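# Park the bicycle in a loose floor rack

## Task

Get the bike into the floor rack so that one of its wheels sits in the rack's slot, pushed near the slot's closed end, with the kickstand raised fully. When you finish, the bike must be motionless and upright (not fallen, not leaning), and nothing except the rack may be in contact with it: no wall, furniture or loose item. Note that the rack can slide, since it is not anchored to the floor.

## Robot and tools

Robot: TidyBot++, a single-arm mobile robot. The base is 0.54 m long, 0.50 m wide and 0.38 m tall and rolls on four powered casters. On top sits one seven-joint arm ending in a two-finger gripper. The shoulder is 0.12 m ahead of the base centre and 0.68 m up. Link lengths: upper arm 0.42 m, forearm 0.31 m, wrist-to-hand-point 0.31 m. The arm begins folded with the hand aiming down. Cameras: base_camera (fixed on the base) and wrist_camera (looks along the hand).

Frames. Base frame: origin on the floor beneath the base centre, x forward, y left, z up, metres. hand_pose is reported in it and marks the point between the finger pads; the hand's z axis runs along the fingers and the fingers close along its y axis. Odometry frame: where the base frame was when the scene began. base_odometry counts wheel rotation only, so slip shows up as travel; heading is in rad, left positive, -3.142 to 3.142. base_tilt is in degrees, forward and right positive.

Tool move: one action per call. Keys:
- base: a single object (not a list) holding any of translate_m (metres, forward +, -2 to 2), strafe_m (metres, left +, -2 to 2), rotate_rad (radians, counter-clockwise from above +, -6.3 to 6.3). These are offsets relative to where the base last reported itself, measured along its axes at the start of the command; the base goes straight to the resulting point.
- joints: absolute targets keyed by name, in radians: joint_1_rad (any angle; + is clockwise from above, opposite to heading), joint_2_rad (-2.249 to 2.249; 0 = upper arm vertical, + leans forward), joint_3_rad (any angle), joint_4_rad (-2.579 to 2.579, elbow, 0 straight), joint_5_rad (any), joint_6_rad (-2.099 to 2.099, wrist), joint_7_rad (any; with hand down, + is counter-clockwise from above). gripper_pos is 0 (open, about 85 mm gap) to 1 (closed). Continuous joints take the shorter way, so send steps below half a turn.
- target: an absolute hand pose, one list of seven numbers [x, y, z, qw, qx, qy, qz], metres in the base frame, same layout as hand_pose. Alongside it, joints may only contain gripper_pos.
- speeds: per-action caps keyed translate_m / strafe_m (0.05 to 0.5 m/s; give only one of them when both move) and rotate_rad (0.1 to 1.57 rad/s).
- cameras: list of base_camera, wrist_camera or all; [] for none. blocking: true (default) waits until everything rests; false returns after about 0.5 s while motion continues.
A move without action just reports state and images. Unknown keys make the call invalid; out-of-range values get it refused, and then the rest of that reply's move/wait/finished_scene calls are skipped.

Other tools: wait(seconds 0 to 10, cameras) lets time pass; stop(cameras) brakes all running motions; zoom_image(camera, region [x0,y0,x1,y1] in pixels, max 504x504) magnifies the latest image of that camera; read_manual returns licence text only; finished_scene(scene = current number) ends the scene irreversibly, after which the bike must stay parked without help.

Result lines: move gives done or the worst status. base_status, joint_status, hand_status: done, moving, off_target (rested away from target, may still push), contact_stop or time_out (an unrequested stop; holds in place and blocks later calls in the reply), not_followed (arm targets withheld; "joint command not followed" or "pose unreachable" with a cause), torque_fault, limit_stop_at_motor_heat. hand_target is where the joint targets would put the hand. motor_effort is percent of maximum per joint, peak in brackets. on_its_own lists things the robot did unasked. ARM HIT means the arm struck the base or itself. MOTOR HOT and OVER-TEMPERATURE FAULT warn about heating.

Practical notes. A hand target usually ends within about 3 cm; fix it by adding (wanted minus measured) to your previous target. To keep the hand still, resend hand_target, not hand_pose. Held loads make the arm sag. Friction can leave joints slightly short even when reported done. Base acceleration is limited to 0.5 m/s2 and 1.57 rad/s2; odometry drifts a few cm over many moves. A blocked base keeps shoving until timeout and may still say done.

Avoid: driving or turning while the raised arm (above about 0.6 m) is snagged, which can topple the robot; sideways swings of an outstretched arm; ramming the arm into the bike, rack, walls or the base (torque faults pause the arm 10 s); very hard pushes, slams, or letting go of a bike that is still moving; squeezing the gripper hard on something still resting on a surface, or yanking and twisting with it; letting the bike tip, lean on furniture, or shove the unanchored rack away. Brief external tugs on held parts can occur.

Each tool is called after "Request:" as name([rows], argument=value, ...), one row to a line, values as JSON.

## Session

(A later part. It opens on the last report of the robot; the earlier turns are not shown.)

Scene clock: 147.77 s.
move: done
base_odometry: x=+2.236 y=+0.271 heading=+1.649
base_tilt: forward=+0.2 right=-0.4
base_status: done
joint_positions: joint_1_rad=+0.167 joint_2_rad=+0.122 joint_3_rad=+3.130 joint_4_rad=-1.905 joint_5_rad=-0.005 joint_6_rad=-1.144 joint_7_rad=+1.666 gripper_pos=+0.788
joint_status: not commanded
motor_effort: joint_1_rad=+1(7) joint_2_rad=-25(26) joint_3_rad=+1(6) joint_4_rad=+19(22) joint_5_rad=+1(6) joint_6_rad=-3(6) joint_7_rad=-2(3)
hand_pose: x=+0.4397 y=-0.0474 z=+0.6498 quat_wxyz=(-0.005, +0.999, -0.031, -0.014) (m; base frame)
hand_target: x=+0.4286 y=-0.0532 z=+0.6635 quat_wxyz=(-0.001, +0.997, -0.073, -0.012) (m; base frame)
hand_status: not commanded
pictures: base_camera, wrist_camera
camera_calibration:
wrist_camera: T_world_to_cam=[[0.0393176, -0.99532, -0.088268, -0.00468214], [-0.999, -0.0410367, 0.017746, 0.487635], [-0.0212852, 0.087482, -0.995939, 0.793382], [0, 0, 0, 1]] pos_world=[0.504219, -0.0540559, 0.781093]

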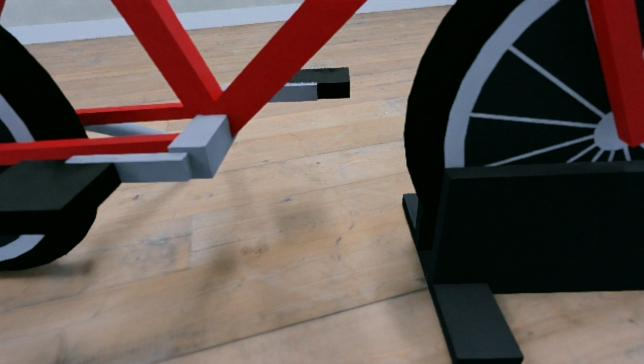

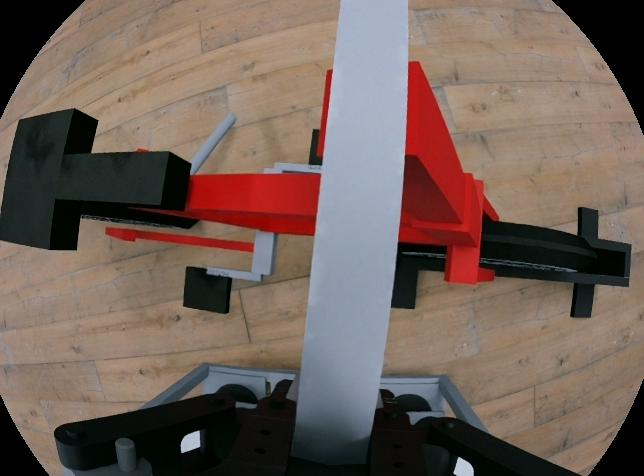

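Request:
move(base={"translate_m":-0.005,"strafe_m":-0.07}, speeds={"strafe_m":0.15})

Request:
zoom_image(camera="wrist_camera", region=[400, 180, 640, 340])

Scene clock: 149.40 s.
move: done
base_odometry: x=+2.306 y=+0.272 heading=+1.649
base_tilt: forward=+0.2 right=-0.5
base_status: done
joint_positions: joint_1_rad=+0.173 joint_2_rad=+0.122 joint_3_rad=+3.136 joint_4_rad=-1.906 joint_5_rad=-0.004 joint_6_rad=-1.143 joint_7_rad=+1.664 gripper_pos=+0.788
joint_status: not commanded
motor_effort: joint_1_rad=+1(7) joint_2_rad=-24(26) joint_3_rad=+1(6) joint_4_rad=+19(21) joint_5_rad=+2(6) joint_6_rad=-2(7) joint_7_rad=+0(4)
hand_pose: x=+0.4391 y=-0.0516 z=+0.6497 quat_wxyz=(-0.004, +0.999, -0.038, -0.014) (m; base frame)
hand_target: x=+0.4286 y=-0.0532 z=+0.6635 quat_wxyz=(-0.001, +0.997, -0.073, -0.012) (m; base frame)
hand_status: not commanded
pictures: base_camera, wrist_camera
camera_calibration:
wrist_camera: T_world_to_cam=[[0.0263998, -0.995924, -0.0862445, -0.00455413], [-0.999446, -0.0280438, 0.0179062, 0.487576], [-0.0202519, 0.085724, -0.996113, 0.793238], [0, 0, 0, 1]] pos_world=[0.503491, -0.0588616, 0.781031]

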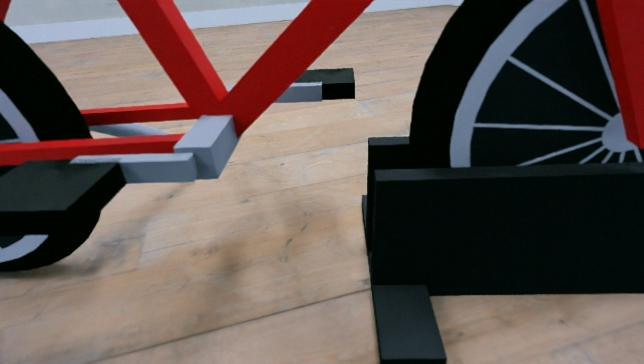

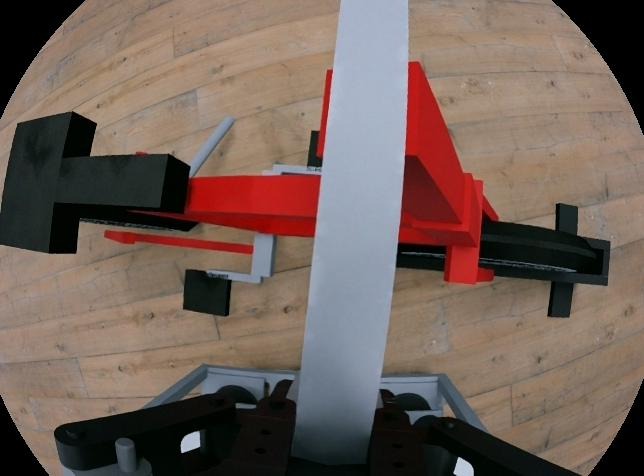

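Scaled by 2.100.

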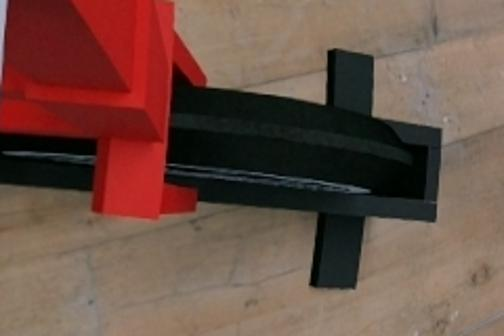

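Request:
move(base={"translate_m":0.02,"strafe_m":-0.025}, speeds={"strafe_m":0.1}, cameras=[])

Request:
move(joints={"gripper_pos":0.7})

Request:
zoom_image(camera="wrist_camera", region=[400, 180, 640, 340])

Scene clock: 153.17 s.
move: done
base_odometry: x=+2.330 y=+0.294 heading=+1.649
base_tilt: forward=+0.2 right=-0.5
base_status: done
joint_positions: joint_1_rad=+0.168 joint_2_rad=+0.114 joint_3_rad=+3.136 joint_4_rad=-1.909 joint_5_rad=-0.002 joint_6_rad=-1.167 joint_7_rad=+1.662 gripper_pos=+0.788
joint_status: not commanded
motor_effort: joint_1_rad=+1(5) joint_2_rad=-23(24) joint_3_rad=+0(4) joint_4_rad=+18(22) joint_5_rad=+1(5) joint_6_rad=-2(5) joint_7_rad=+0(2)
hand_pose: x=+0.4308 y=-0.0491 z=+0.6515 quat_wxyz=(-0.004, +0.999, -0.036, -0.024) (m; base frame)
hand_target: x=+0.4286 y=-0.0532 z=+0.6635 quat_wxyz=(-0.001, +0.997, -0.073, -0.012) (m; base frame)
hand_status: not commanded
pictures: none
No camera images: "cameras" was empty.

Scene clock: 154.03 s.
move: done
base_odometry: x=+2.330 y=+0.294 heading=+1.649
base_tilt: forward=+0.2 right=-0.5
base_status: not commanded
joint_positions: joint_1_rad=+0.168 joint_2_rad=+0.087 joint_3_rad=+3.136 joint_4_rad=-1.907 joint_5_rad=-0.002 joint_6_rad=-1.167 joint_7_rad=+1.662 gripper_pos=+0.700
joint_status: all done
motor_effort: joint_1_rad=+1(1) joint_2_rad=-18(23) joint_3_rad=+0(1) joint_4_rad=+17(19) joint_5_rad=+1(1) joint_6_rad=+0(2) joint_7_rad=+1(1)
hand_pose: x=+0.4321 y=-0.0493 z=+0.6606 quat_wxyz=(-0.002, +0.999, -0.036, -0.010) (m; base frame)
hand_target: x=+0.4286 y=-0.0532 z=+0.6635 quat_wxyz=(-0.001, +0.997, -0.073, -0.012) (m; base frame)
hand_status: not commanded
pictures: base_camera, wrist_camera
camera_calibration:
wrist_camera: T_world_to_cam=[[0.0297736, -0.996113, -0.0829052, -0.00485513], [-0.99949, -0.0306283, 0.00905624, 0.486192], [-0.0115603, 0.0825932, -0.996516, 0.800116], [0, 0, 0, 1]] pos_world=[0.495338, -0.0560292, 0.792523]

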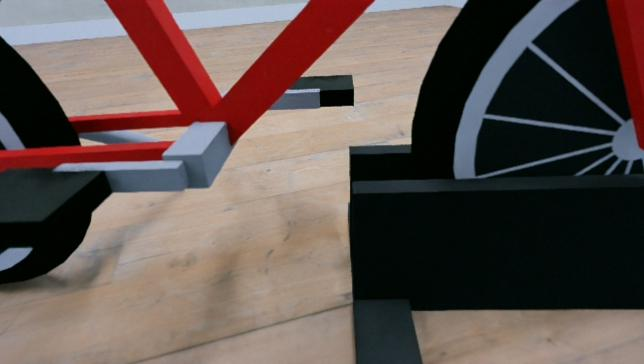

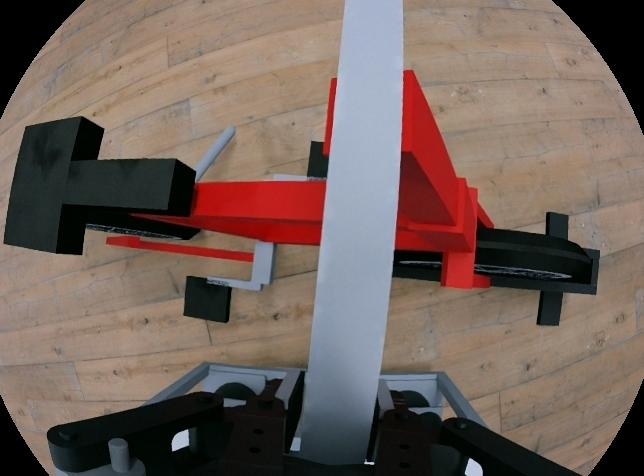

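Scaled by 2.100.

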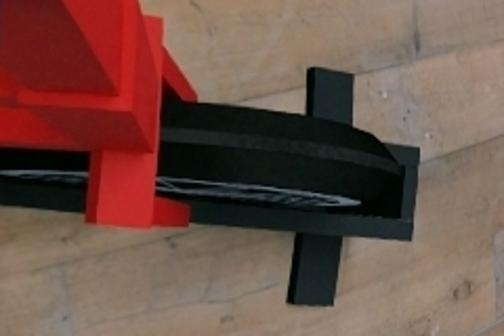

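Request:
move(joints={"joint_1_rad":0.17,"joint_2_rad":0.014,"joint_3_rad":3.144,"joint_4_rad":-1.588,"joint_5_rad":0.0,"joint_6_rad":-1.58,"joint_7_rad":1.6,"gripper_pos":0.2}, cameras=["wrist_camera","base_camera"])

Scene clock: 161.57 s.
move: done
base_odometry: x=+2.330 y=+0.294 heading=+1.649
base_tilt: forward=+0.2 right=-0.5
base_status: not commanded
joint_positions: joint_1_rad=+0.168 joint_2_rad=+0.024 joint_3_rad=+3.136 joint_4_rad=-1.602 joint_5_rad=-0.002 joint_6_rad=-1.521 joint_7_rad=+1.662 gripper_pos=+0.200
joint_status: all done
motor_effort: joint_1_rad=+1(1) joint_2_rad=-17(19) joint_3_rad=+0(1) joint_4_rad=+18(19) joint_5_rad=+1(2) joint_6_rad=+0(1) joint_7_rad=+1(2)
hand_pose: x=+0.4373 y=-0.0501 z=+0.7737 quat_wxyz=(-0.001, +0.999, -0.036, -0.003) (m; base frame)
hand_target: x=+0.4222 y=-0.0514 z=+0.7817 quat_wxyz=(-0.002, +0.997, -0.072, -0.020) (m; base frame)
hand_status: not commanded
pictures: base_camera, wrist_camera
camera_calibration:
wrist_camera: T_world_to_cam=[[0.0316447, -0.996287, -0.0800729, 0.000543155], [-0.999497, -0.0313805, -0.00455657, 0.500804], [0.00202692, 0.0801768, -0.996779, 0.907091], [0, 0, 0, 1]] pos_world=[0.498696, -0.0564711, 0.906495]

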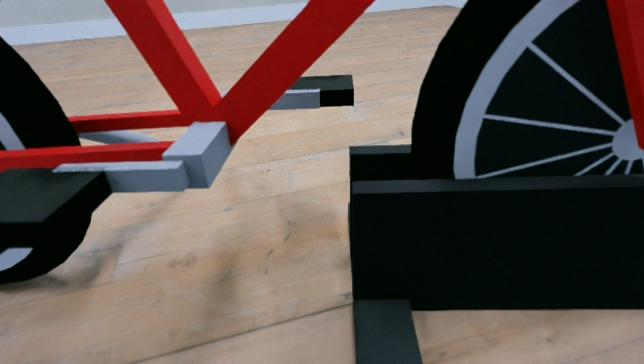

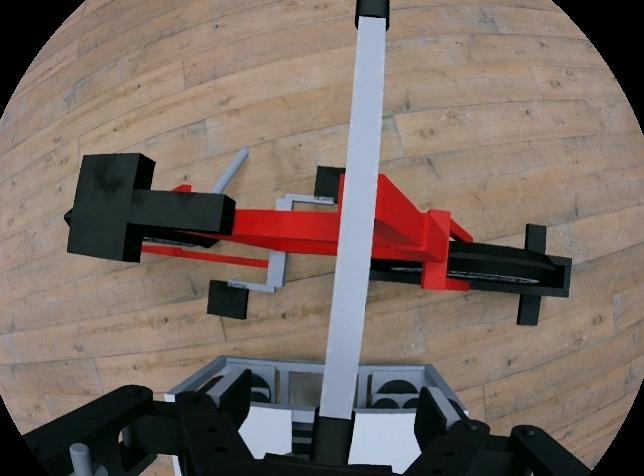

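Request:
move(base={"translate_m":0.0,"strafe_m":1.334}, cameras=[])

Request:
move(base={"translate_m":0.72,"strafe_m":-0.07,"rotate_rad":-1.62})

Scene clock: 175.93 s.
move: done
base_odometry: x=+1.000 y=+0.190 heading=+1.649
base_tilt: forward=+0.2 right=-0.5
base_status: done
joint_positions: joint_1_rad=+0.169 joint_2_rad=+0.023 joint_3_rad=+3.136 joint_4_rad=-1.602 joint_5_rad=-0.002 joint_6_rad=-1.524 joint_7_rad=+1.662 gripper_pos=+0.200
joint_status: not commanded
motor_effort: joint_1_rad=+1(2) joint_2_rad=-16(18) joint_3_rad=+0(2) joint_4_rad=+18(19) joint_5_rad=+1(2) joint_6_rad=+0(1) joint_7_rad=+1(1)
hand_pose: x=+0.4363 y=-0.0503 z=+0.7742 quat_wxyz=(-0.002, +0.999, -0.036, -0.003) (m; base frame)
hand_target: x=+0.4222 y=-0.0514 z=+0.7817 quat_wxyz=(-0.002, +0.997, -0.072, -0.020) (m; base frame)
hand_status: not commanded
pictures: none
No camera images: "cameras" was empty.

Scene clock: 179.03 s.
move: done
base_odometry: x=+1.013 y=+0.914 heading=+0.028
base_tilt: forward=+0.2 right=-0.5
base_status: done
joint_positions: joint_1_rad=+0.170 joint_2_rad=+0.018 joint_3_rad=+3.136 joint_4_rad=-1.601 joint_5_rad=-0.002 joint_6_rad=-1.527 joint_7_rad=+1.662 gripper_pos=+0.200
joint_status: not commanded
motor_effort: joint_1_rad=+0(3) joint_2_rad=-16(19) joint_3_rad=+0(2) joint_4_rad=+18(19) joint_5_rad=+1(2) joint_6_rad=+0(1) joint_7_rad=+1(1)
hand_pose: x=+0.4351 y=-0.0503 z=+0.7761 quat_wxyz=(-0.001, +0.999, -0.037, -0.002) (m; base frame)
hand_target: x=+0.4222 y=-0.0514 z=+0.7817 quat_wxyz=(-0.002, +0.997, -0.072, -0.020) (m; base frame)
hand_status: not commanded
pictures: base_camera, wrist_camera
camera_calibration:
wrist_camera: T_world_to_cam=[[0.0301516, -0.996356, -0.0797802, 0.00105572], [-0.999539, -0.0297798, -0.00584578, 0.499732], [0.00344865, 0.0799197, -0.996795, 0.908824], [0, 0, 0, 1]] pos_world=[0.496336, -0.0566991, 0.908917]

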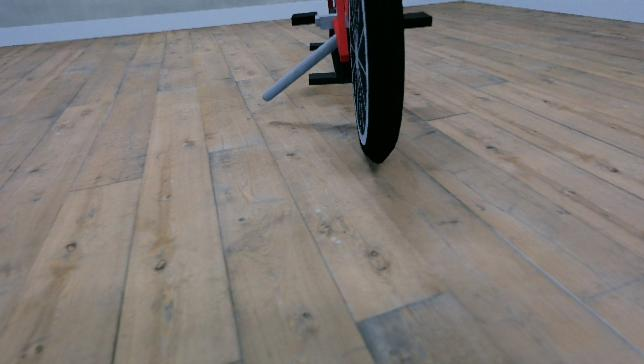

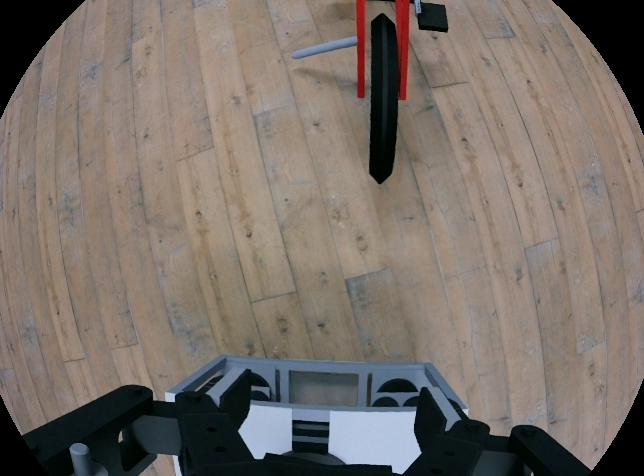

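Request:
move(base={"translate_m":0.365}, speeds={"translate_m":0.15}, joints={"joint_1_rad":-0.094,"joint_2_rad":1.14,"joint_3_rad":3.144,"joint_4_rad":-1.3,"joint_5_rad":0.0,"joint_6_rad":-0.65,"joint_7_rad":1.42,"gripper_pos":1.0})

Scene clock: 189.23 s.
move: done
base_odometry: x=+1.379 y=+0.924 heading=+0.028
base_tilt: forward=+0.2 right=-0.5
base_status: done
joint_positions: joint_1_rad=-0.082 joint_2_rad=+1.136 joint_3_rad=+3.136 joint_4_rad=-1.312 joint_5_rad=-0.002 joint_6_rad=-0.705 joint_7_rad=+1.494 gripper_pos=+0.999
joint_status: all done
motor_effort: joint_1_rad=+0(2) joint_2_rad=-42(45) joint_3_rad=+0(1) joint_4_rad=+11(19) joint_5_rad=+1(2) joint_6_rad=+1(2) joint_7_rad=+1(2)
hand_pose: x=+0.6958 y=+0.0525 z=+0.3061 quat_wxyz=(-0.003, +1.000, +0.003, -0.006) (m; base frame)
hand_target: x=+0.7176 y=+0.0564 z=+0.3065 quat_wxyz=(-0.002, +0.999, -0.029, +0.026) (m; base frame)
hand_status: not commanded
pictures: base_camera, wrist_camera
camera_calibration:
wrist_camera: T_world_to_cam=[[0.108479, -0.990602, -0.0833061, 0.00439769], [-0.994046, -0.108957, 0.00119737, 0.758826], [-0.0102629, 0.0826802, -0.996523, 0.440548], [0, 0, 0, 1]] pos_world=[0.758352, 0.0506111, 0.438474]

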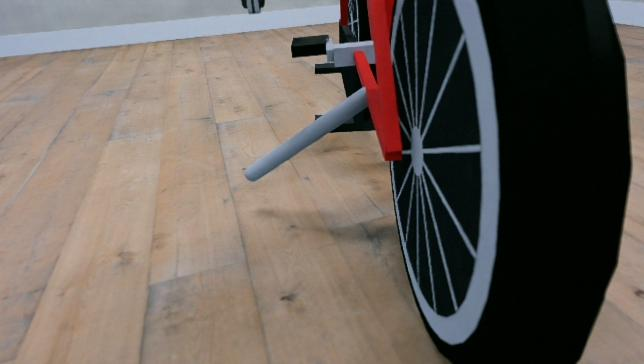

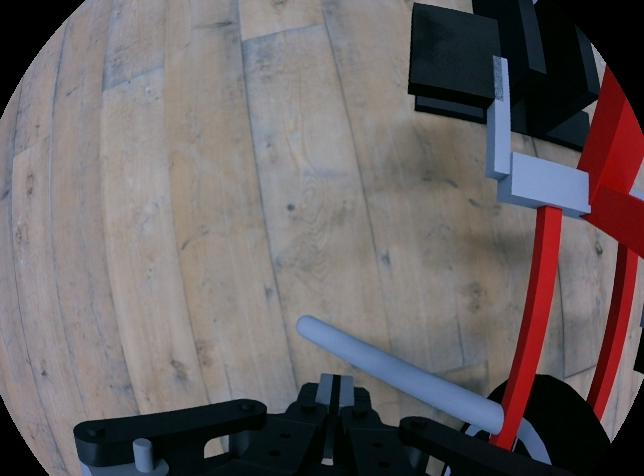

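Request:
move(joints={"joint_1_rad":-0.085,"joint_2_rad":1.625,"joint_3_rad":3.144,"joint_4_rad":-0.915,"joint_5_rad":0.0,"joint_6_rad":-0.54,"joint_7_rad":1.42,"gripper_pos":1.0})

Scene clock: 194.67 s.
move: done
base_odometry: x=+1.379 y=+0.924 heading=+0.028
base_tilt: forward=+0.2 right=-0.5
base_status: not commanded
joint_positions: joint_1_rad=-0.082 joint_2_rad=+1.623 joint_3_rad=+3.136 joint_4_rad=-0.934 joint_5_rad=-0.002 joint_6_rad=-0.598 joint_7_rad=+1.494 gripper_pos=+0.999
joint_status: all done
motor_effort: joint_1_rad=+0(2) joint_2_rad=-44(48) joint_3_rad=-1(2) joint_4_rad=+9(13) joint_5_rad=+0(2) joint_6_rad=+0(3) joint_7_rad=+1(2)
hand_pose: x=+0.7058 y=+0.0531 z=+0.0862 quat_wxyz=(-0.003, +1.000, +0.001, -0.007) (m; base frame)
hand_target: x=+0.7340 y=+0.0524 z=+0.0891 quat_wxyz=(-0.002, +0.999, -0.033, +0.031) (m; base frame)
hand_status: not commanded
pictures: base_camera, wrist_camera
camera_calibration:
wrist_camera: T_world_to_cam=[[0.105217, -0.990923, -0.0836771, -0.0120075], [-0.994367, -0.105917, 0.00395741, 0.768916], [-0.0127843, 0.0827894, -0.996485, 0.223242], [0, 0, 0, 1]] pos_world=[0.768702, 0.0510608, 0.21841]

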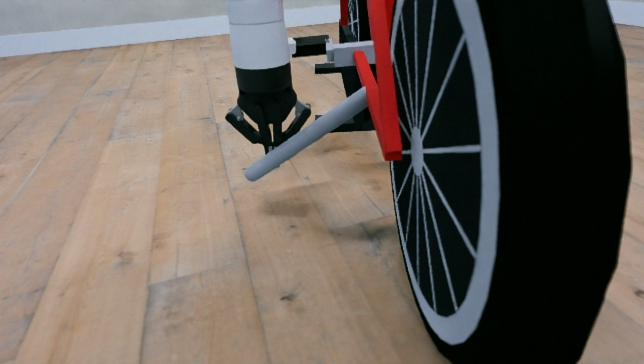

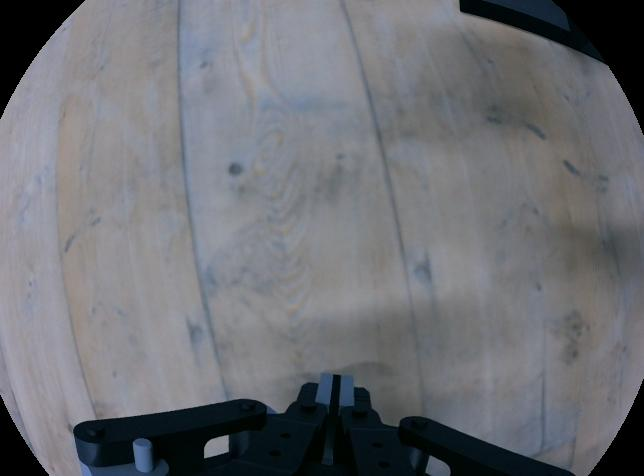

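Request:
move(joints={"joint_1_rad":-0.09,"joint_2_rad":1.527,"joint_3_rad":3.144,"joint_4_rad":-1.343,"joint_5_rad":0.0,"joint_6_rad":-0.25,"joint_7_rad":1.42})

Scene clock: 197.17 s.
move: off_target
base_odometry: x=+1.379 y=+0.924 heading=+0.028
base_tilt: forward=+0.2 right=-0.5
base_status: not commanded
joint_positions: joint_1_rad=-0.083 joint_2_rad=+1.511 joint_3_rad=+3.136 joint_4_rad=-1.298 joint_5_rad=-0.002 joint_6_rad=-0.283 joint_7_rad=+1.493 gripper_pos=+0.999
joint_status: joint_4_rad off_target (ended at -1.298, target -1.343); the others done
motor_effort: joint_1_rad=+0(2) joint_2_rad=-35(45) joint_3_rad=-1(3) joint_4_rad=+1(10) joint_5_rad=+0(2) joint_6_rad=-4(6) joint_7_rad=+1(2)
hand_pose: x=+0.6543 y=+0.0496 z=+0.0989 quat_wxyz=(-0.005, +1.000, +0.002, +0.024) (m; base frame)
hand_target: x=+0.6284 y=+0.0458 z=+0.0861 quat_wxyz=(+0.000, +0.999, -0.030, +0.011) (m; base frame)
hand_status: not commanded
pictures: base_camera, wrist_camera
camera_calibration:
wrist_camera: T_world_to_cam=[[0.110911, -0.990492, -0.0813848, -0.0130337], [-0.992616, -0.106356, -0.058332, 0.722345], [0.0491216, 0.0872535, -0.994974, 0.194663], [0, 0, 0, 1]] pos_world=[0.708894, 0.0469311, 0.23476]

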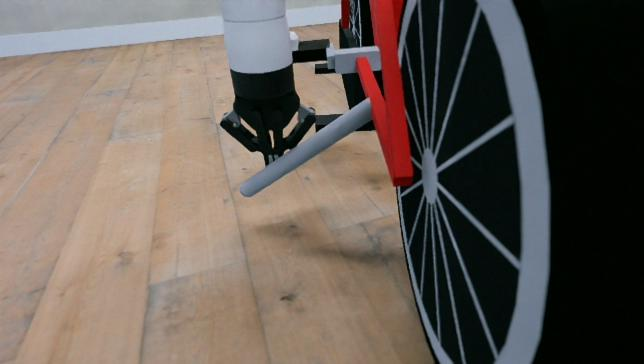

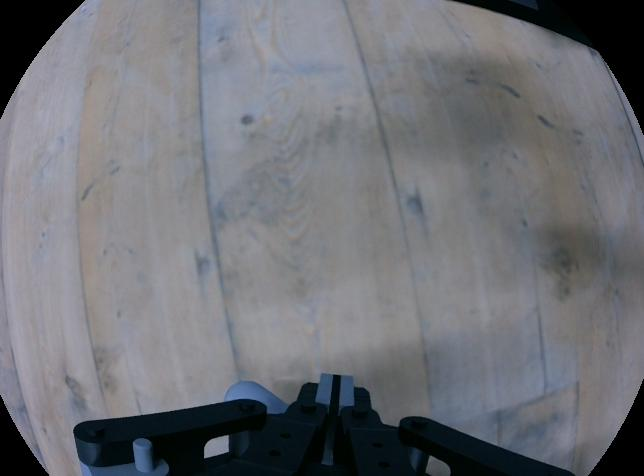

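Request:
move(joints={"joint_1_rad":-0.10,"joint_2_rad":1.46,"joint_3_rad":3.144,"joint_4_rad":-1.60,"joint_5_rad":0.0,"joint_6_rad":-0.05,"joint_7_rad":1.42})

Scene clock: 199.13 s.
move: off_target
base_odometry: x=+1.379 y=+0.924 heading=+0.028
base_tilt: forward=+0.2 right=-0.5
base_status: not commanded
joint_positions: joint_1_rad=-0.089 joint_2_rad=+1.443 joint_3_rad=+3.136 joint_4_rad=-1.535 joint_5_rad=-0.002 joint_6_rad=-0.064 joint_7_rad=+1.493 gripper_pos=+0.999
joint_status: joint_4_rad off_target (ended at -1.535, target -1.600); the others done
motor_effort: joint_1_rad=+0(2) joint_2_rad=-33(36) joint_3_rad=-1(2) joint_4_rad=-4(5) joint_5_rad=+0(2) joint_6_rad=-5(7) joint_7_rad=+1(2)
hand_pose: x=+0.6159 y=+0.0490 z=+0.1157 quat_wxyz=(-0.007, +0.999, +0.004, +0.049) (m; base frame)
hand_target: x=+0.5704 y=+0.0451 z=+0.1038 quat_wxyz=(-0.001, +1.000, -0.026, +0.016) (m; base frame)
hand_status: not commanded
pictures: base_camera, wrist_camera
camera_calibration:
wrist_camera: T_world_to_cam=[[0.120088, -0.989582, -0.0794161, -0.0139305], [-0.987841, -0.111154, -0.108699, 0.688282], [0.0987388, 0.0915039, -0.990897, 0.182044], [0, 0, 0, 1]] pos_world=[0.663611, 0.0460619, 0.254096]

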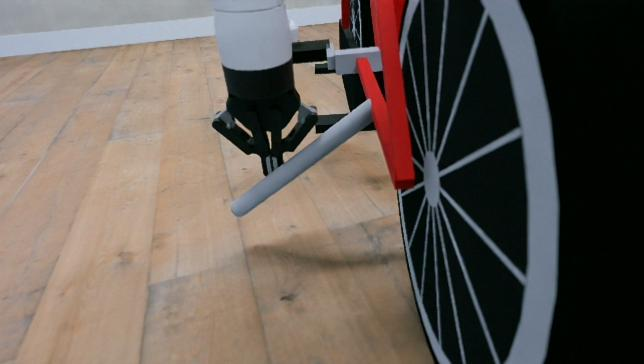

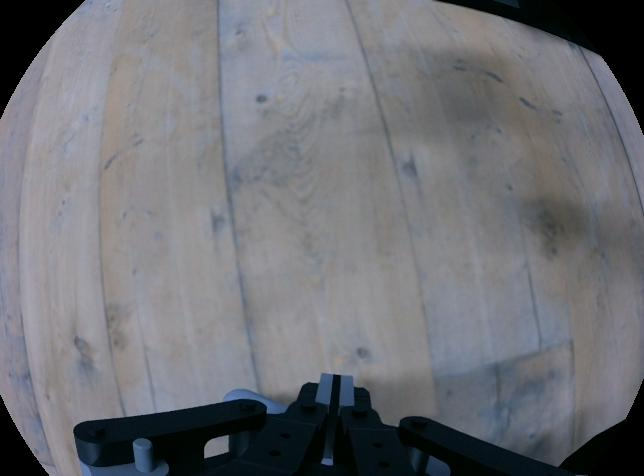

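Request:
move(joints={"joint_1_rad":-0.10,"joint_2_rad":1.55,"joint_3_rad":3.144,"joint_4_rad":-1.62,"joint_5_rad":0.0,"joint_6_rad":0.05,"joint_7_rad":1.42})

Scene clock: 201.43 s.
move: off_target
base_odometry: x=+1.378 y=+0.924 heading=+0.028
base_tilt: forward=+0.2 right=-0.5
base_status: not commanded
joint_positions: joint_1_rad=-0.091 joint_2_rad=+1.463 joint_3_rad=+3.136 joint_4_rad=-1.554 joint_5_rad=-0.002 joint_6_rad=+0.038 joint_7_rad=+1.493 gripper_pos=+0.999
joint_status: joint_2_rad off_target (ended at +1.463, target +1.550); joint_4_rad off_target (ended at -1.554, target -1.620); the others done
motor_effort: joint_1_rad=+1(2) joint_2_rad=-23(34) joint_3_rad=+0(2) joint_4_rad=-6(6) joint_5_rad=+0(1) joint_6_rad=-5(6) joint_7_rad=+0(1)
hand_pose: x=+0.6244 y=+0.0508 z=+0.1081 quat_wxyz=(-0.010, +0.997, +0.005, +0.081) (m; base frame)
hand_target: x=+0.5354 y=+0.0416 z=+0.0651 quat_wxyz=(+0.000, +1.000, -0.025, +0.011) (m; base frame)
hand_status: not commanded
pictures: base_camera, wrist_camera
camera_calibration:
wrist_camera: T_world_to_cam=[[0.1267, -0.988942, -0.0770782, -0.0182033], [-0.97877, -0.112019, -0.171643, 0.697233], [0.161111, 0.0971889, -0.982139, 0.133371], [0, 0, 0, 1]] pos_world=[0.66325, 0.0471391, 0.249261]

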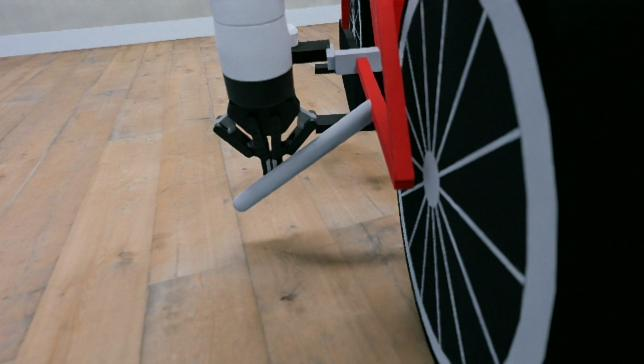

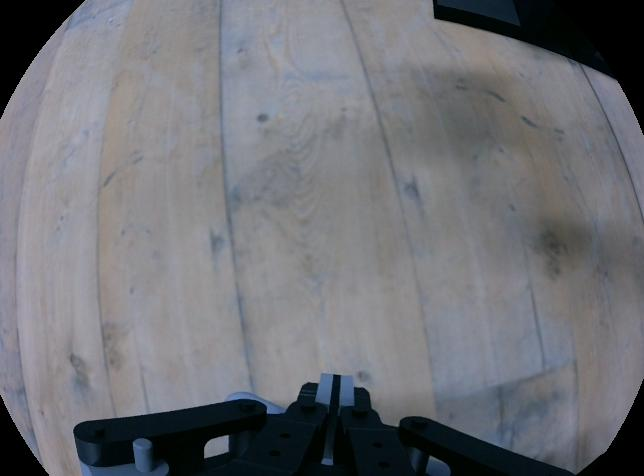

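Request:
move(joints={"joint_1_rad":-0.10,"joint_2_rad":1.68,"joint_3_rad":3.144,"joint_4_rad":-1.77,"joint_5_rad":0.0,"joint_6_rad":-0.07,"joint_7_rad":1.42})

Scene clock: 204.63 s.
move: done
base_odometry: x=+1.378 y=+0.924 heading=+0.028
base_tilt: forward=+0.2 right=-0.5
base_status: not commanded
joint_positions: joint_1_rad=-0.099 joint_2_rad=+1.677 joint_3_rad=+3.139 joint_4_rad=-1.773 joint_5_rad=-0.002 joint_6_rad=-0.046 joint_7_rad=+1.488 gripper_pos=+0.999
joint_status: all done
motor_effort: joint_1_rad=-1(8) joint_2_rad=-28(39) joint_3_rad=-1(6) joint_4_rad=-6(15) joint_5_rad=+1(2) joint_6_rad=-4(11) joint_7_rad=+1(1)
hand_pose: x=+0.3329 y=+0.0241 z=+0.0459 quat_wxyz=(+0.015, +0.984, +0.007, -0.176) (m; base frame)
hand_target: x=+0.3258 y=+0.0206 z=+0.0471 quat_wxyz=(+0.025, +0.982, -0.025, -0.186) (m; base frame)
hand_status: not commanded
pictures: base_camera, wrist_camera
camera_calibration:
wrist_camera: T_world_to_cam=[[0.0892772, -0.99273, -0.0807285, 0.000274351], [-0.934645, -0.111511, 0.337644, 0.360115], [-0.344191, 0.0453086, -0.937806, 0.289222], [0, 0, 0, 1]] pos_world=[0.436103, 0.0273248, 0.149665]

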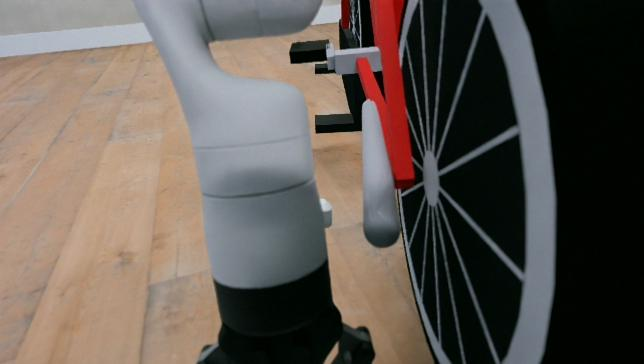

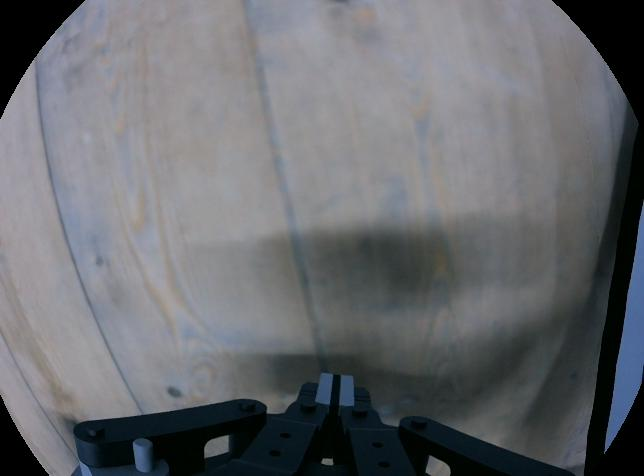

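Request:
move(joints={"joint_1_rad":-0.22,"joint_2_rad":1.2,"joint_3_rad":3.144,"joint_4_rad":-1.9,"joint_5_rad":0.0,"joint_6_rad":-0.0,"joint_7_rad":1.35})

Request:
move(joints={"joint_1_rad":-0.22,"joint_2_rad":0.5,"joint_3_rad":3.144,"joint_4_rad":-2.1,"joint_5_rad":0.0,"joint_6_rad":-0.4,"joint_7_rad":1.35})

Scene clock: 207.37 s.
move: done
base_odometry: x=+1.378 y=+0.924 heading=+0.028
base_tilt: forward=+0.2 right=-0.5
base_status: not commanded
joint_positions: joint_1_rad=-0.207 joint_2_rad=+1.210 joint_3_rad=+3.139 joint_4_rad=-1.880 joint_5_rad=-0.002 joint_6_rad=-0.046 joint_7_rad=+1.424 gripper_pos=+0.999
joint_status: all done
motor_effort: joint_1_rad=+1(2) joint_2_rad=-34(35) joint_3_rad=-1(2) joint_4_rad=+2(8) joint_5_rad=+0(2) joint_6_rad=+0(4) joint_7_rad=+1(2)
hand_pose: x=+0.5212 y=+0.0874 z=+0.2050 quat_wxyz=(-0.002, +1.000, +0.030, +0.002) (m; base frame)
hand_target: x=+0.5271 y=+0.0912 z=+0.2091 quat_wxyz=(-0.003, +1.000, -0.001, +0.021) (m; base frame)
hand_status: not commanded
pictures: base_camera, wrist_camera
camera_calibration:
wrist_camera: T_world_to_cam=[[0.16267, -0.983497, -0.0791935, 0.0198205], [-0.986679, -0.161988, -0.0150058, 0.593334], [0.00192978, 0.0805796, -0.996746, 0.329042], [0, 0, 0, 1]] pos_world=[0.581571, 0.0890925, 0.338445]

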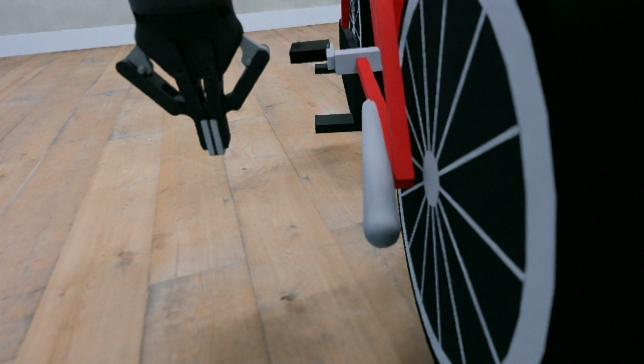

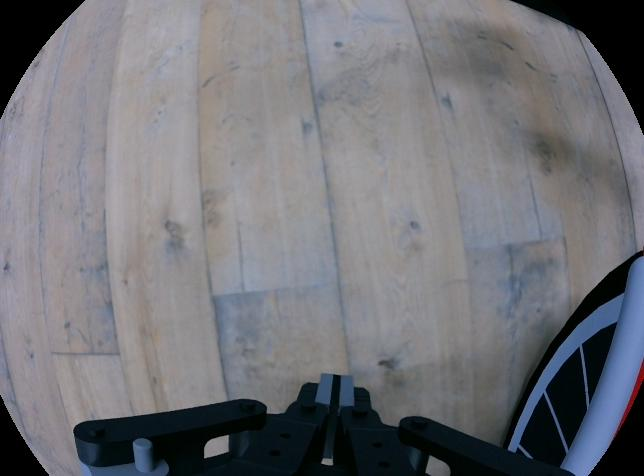

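Scene clock: 209.33 s.
move: done
base_odometry: x=+1.378 y=+0.924 heading=+0.028
base_tilt: forward=+0.2 right=-0.5
base_status: not commanded
joint_positions: joint_1_rad=-0.207 joint_2_rad=+0.511 joint_3_rad=+3.139 joint_4_rad=-2.077 joint_5_rad=-0.002 joint_6_rad=-0.340 joint_7_rad=+1.424 gripper_pos=+0.999
joint_status: all done
motor_effort: joint_1_rad=+0(2) joint_2_rad=-27(36) joint_3_rad=-1(2) joint_4_rad=+10(12) joint_5_rad=+0(2) joint_6_rad=+2(3) joint_7_rad=+1(2)
hand_pose: x=+0.5460 y=+0.0926 z=+0.4771 quat_wxyz=(-0.020, +0.994, +0.030, +0.104) (m; base frame)
hand_target: x=+0.5169 y=+0.0892 z=+0.4735 quat_wxyz=(-0.015, +0.997, -0.001, +0.069) (m; base frame)
hand_status: not commanded
pictures: base_camera, wrist_camera
camera_calibration:
wrist_camera: T_world_to_cam=[[0.180024, -0.979867, -0.0863253, 0.035998], [-0.962582, -0.157415, -0.220582, 0.707223], [0.202552, 0.122805, -0.971541, 0.474255], [0, 0, 0, 1]] pos_world=[0.578218, 0.0883597, 0.619866]

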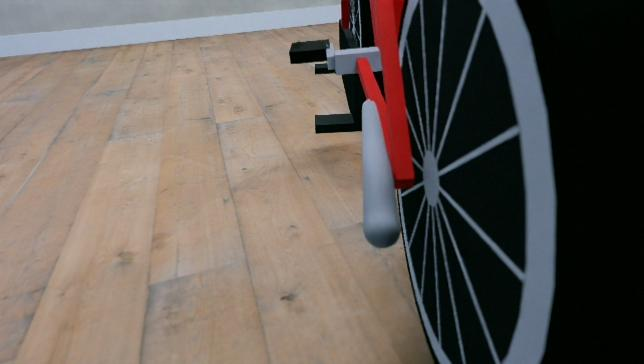

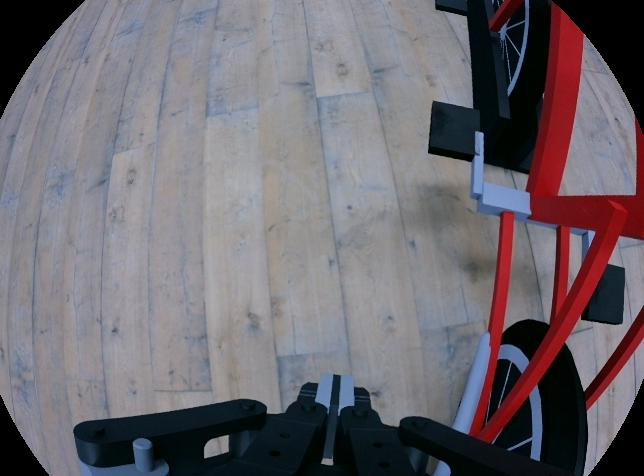

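Request:
move(base={"translate_m":0.07}, speeds={"translate_m":0.08}, joints={"joint_1_rad":0.0,"joint_2_rad":0.0,"joint_3_rad":3.144,"joint_4_rad":-1.5,"joint_5_rad":0.0,"joint_6_rad":-1.0,"joint_7_rad":1.57})

Request:
zoom_image(camera="wrist_camera", region=[200, 0, 644, 440])

Scene clock: 213.97 s.
move: done
base_odometry: x=+1.449 y=+0.926 heading=+0.028
base_tilt: forward=+0.2 right=-0.5
base_status: done
joint_positions: joint_1_rad=-0.013 joint_2_rad=+0.002 joint_3_rad=+3.139 joint_4_rad=-1.512 joint_5_rad=-0.002 joint_6_rad=-0.941 joint_7_rad=+1.496 gripper_pos=+0.999
joint_status: all done
motor_effort: joint_1_rad=+1(2) joint_2_rad=-19(30) joint_3_rad=+0(1) joint_4_rad=+22(22) joint_5_rad=+1(2) joint_6_rad=+5(6) joint_7_rad=+1(2)
hand_pose: x=+0.6309 y=+0.0098 z=+0.8798 quat_wxyz=(-0.016, +0.941, -0.028, +0.336) (m; base frame)
hand_target: x=+0.6189 y=+0.0002 z=+0.8754 quat_wxyz=(+0.000, +0.949, -0.002, +0.315) (m; base frame)
hand_status: not commanded
pictures: base_camera, wrist_camera
camera_calibration:
wrist_camera: T_world_to_cam=[[0.0869757, -0.995289, -0.0428362, -0.00501674], [-0.766349, -0.0393719, -0.641217, 1.10983], [0.63651, 0.0885978, -0.766163, 0.404414], [0, 0, 0, 1]] pos_world=[0.593537, 0.00287271, 1.02127]

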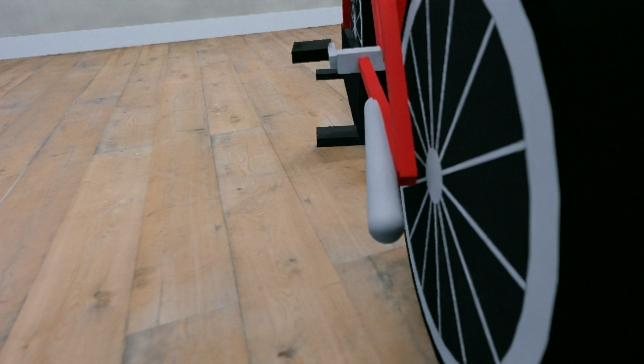

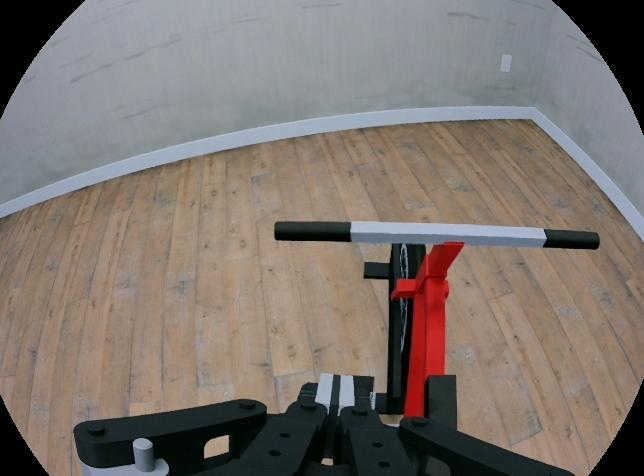

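Scaled by 1.135.

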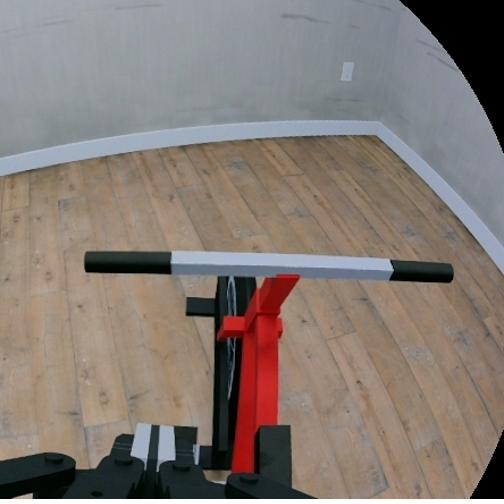

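Request:
move(base={"translate_m":-0.2}, speeds={"translate_m":0.3})

Request:
move(base={"translate_m":0.1,"strafe_m":0.85}, cameras=[])

Request:
move(base={"translate_m":0.9,"rotate_rad":-1.57})

Request:
zoom_image(camera="base_camera", region=[140, 0, 640, 200])

Scene clock: 216.70 s.
move: done
base_odometry: x=+1.248 y=+0.920 heading=+0.028
base_tilt: forward=+0.2 right=-0.5
base_status: done
joint_positions: joint_1_rad=-0.009 joint_2_rad=-0.001 joint_3_rad=+3.139 joint_4_rad=-1.511 joint_5_rad=-0.002 joint_6_rad=-0.947 joint_7_rad=+1.497 gripper_pos=+0.999
joint_status: not commanded
motor_effort: joint_1_rad=+0(3) joint_2_rad=-18(22) joint_3_rad=+0(3) joint_4_rad=+21(23) joint_5_rad=+0(2) joint_6_rad=+6(6) joint_7_rad=+1(1)
hand_pose: x=+0.6292 y=+0.0076 z=+0.8802 quat_wxyz=(-0.015, +0.942, -0.030, +0.335) (m; base frame)
hand_target: x=+0.6189 y=+0.0002 z=+0.8754 quat_wxyz=(+0.000, +0.949, -0.002, +0.315) (m; base frame)
hand_status: not commanded
pictures: base_camera, wrist_camera
camera_calibration:
wrist_camera: T_world_to_cam=[[0.08285, -0.99564, -0.0428644, -0.00440253], [-0.768183, -0.0364039, -0.639195, 1.10804], [0.634848, 0.085885, -0.767849, 0.408522], [0, 0, 0, 1]] pos_world=[0.592193, 0.000867792, 1.02175]

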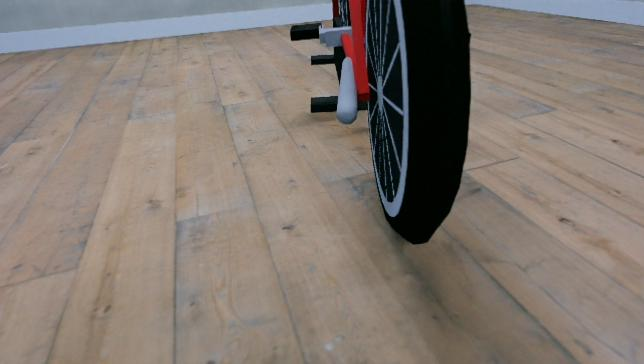

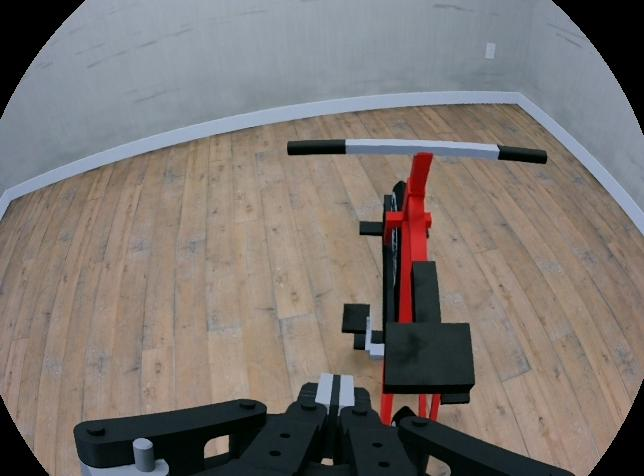

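Scene clock: 219.77 s.
move: done
base_odometry: x=+1.324 y=+1.773 heading=+0.029
base_tilt: forward=+0.2 right=-0.5
base_status: done
joint_positions: joint_1_rad=-0.005 joint_2_rad=-0.001 joint_3_rad=+3.139 joint_4_rad=-1.511 joint_5_rad=-0.002 joint_6_rad=-0.947 joint_7_rad=+1.497 gripper_pos=+0.999
joint_status: not commanded
motor_effort: joint_1_rad=+0(3) joint_2_rad=-19(20) joint_3_rad=+0(2) joint_4_rad=+21(22) joint_5_rad=+1(2) joint_6_rad=+5(6) joint_7_rad=+1(1)
hand_pose: x=+0.6292 y=+0.0056 z=+0.8802 quat_wxyz=(-0.015, +0.942, -0.032, +0.335) (m; base frame)
hand_target: x=+0.6189 y=+0.0002 z=+0.8754 quat_wxyz=(+0.000, +0.949, -0.002, +0.315) (m; base frame)
hand_status: not commanded
pictures: none
No camera images: "cameras" was empty.

Scene clock: 223.30 s.
move: done
base_odometry: x=+2.224 y=+1.799 heading=-1.542
base_tilt: forward=+0.2 right=-0.5
base_status: done
joint_positions: joint_1_rad=-0.003 joint_2_rad=+0.001 joint_3_rad=+3.140 joint_4_rad=-1.511 joint_5_rad=-0.002 joint_6_rad=-0.948 joint_7_rad=+1.497 gripper_pos=+0.999
joint_status: not commanded
motor_effort: joint_1_rad=+0(3) joint_2_rad=-19(21) joint_3_rad=+0(2) joint_4_rad=+20(22) joint_5_rad=+0(2) joint_6_rad=+5(6) joint_7_rad=+1(1)
hand_pose: x=+0.6295 y=+0.0046 z=+0.8791 quat_wxyz=(-0.014, +0.942, -0.033, +0.334) (m; base frame)
hand_target: x=+0.6189 y=+0.0002 z=+0.8754 quat_wxyz=(+0.000, +0.949, -0.002, +0.315) (m; base frame)
hand_status: not commanded
pictures: base_camera, wrist_camera
camera_calibration:
wrist_camera: T_world_to_cam=[[0.0769064, -0.996113, -0.0429472, -0.00370328], [-0.770105, -0.031988, -0.637115, 1.10677], [0.633265, 0.0820721, -0.769571, 0.410254], [0, 0, 0, 1]] pos_world=[0.592813, -0.00195594, 1.0207]

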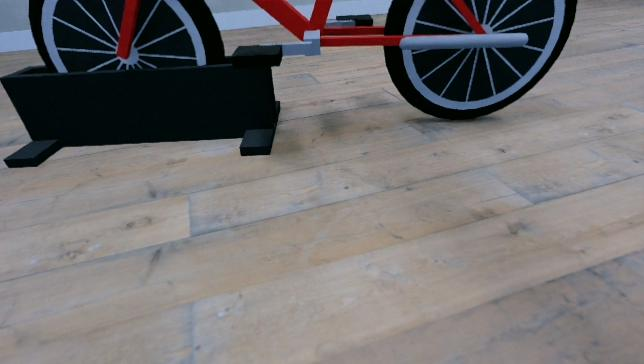

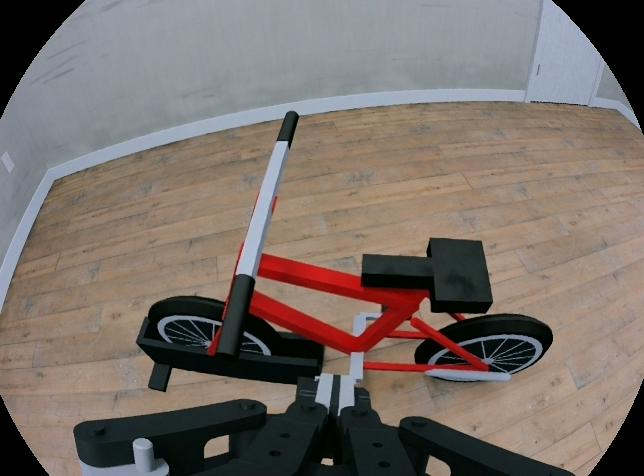

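Scaled by 1.008.

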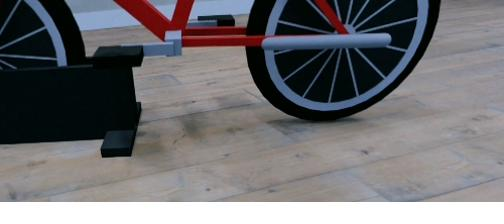

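Request:
zoom_image(camera="base_camera", region=[0, 0, 300, 180])

Request:
zoom_image(camera="wrist_camera", region=[100, 230, 360, 400])

Request:
zoom_image(camera="base_camera", region=[280, 0, 600, 140])

Scaled by 1.680.

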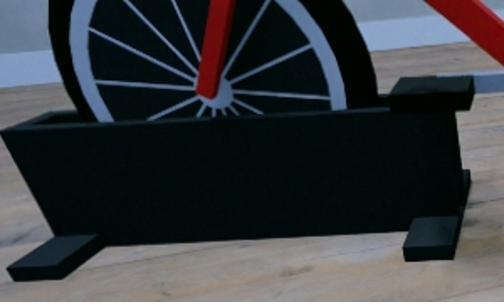

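Scaled by 1.938.

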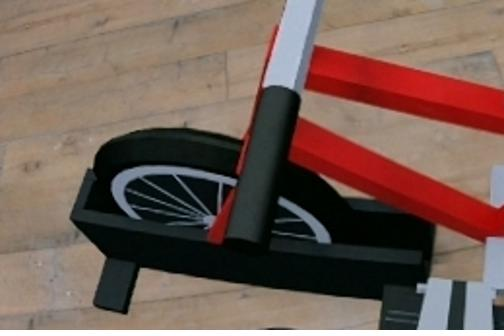

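Scaled by 1.575.

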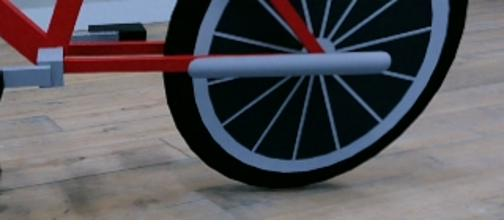

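Request:
finished_scene(scene=2)

The scene is finished: the task was done.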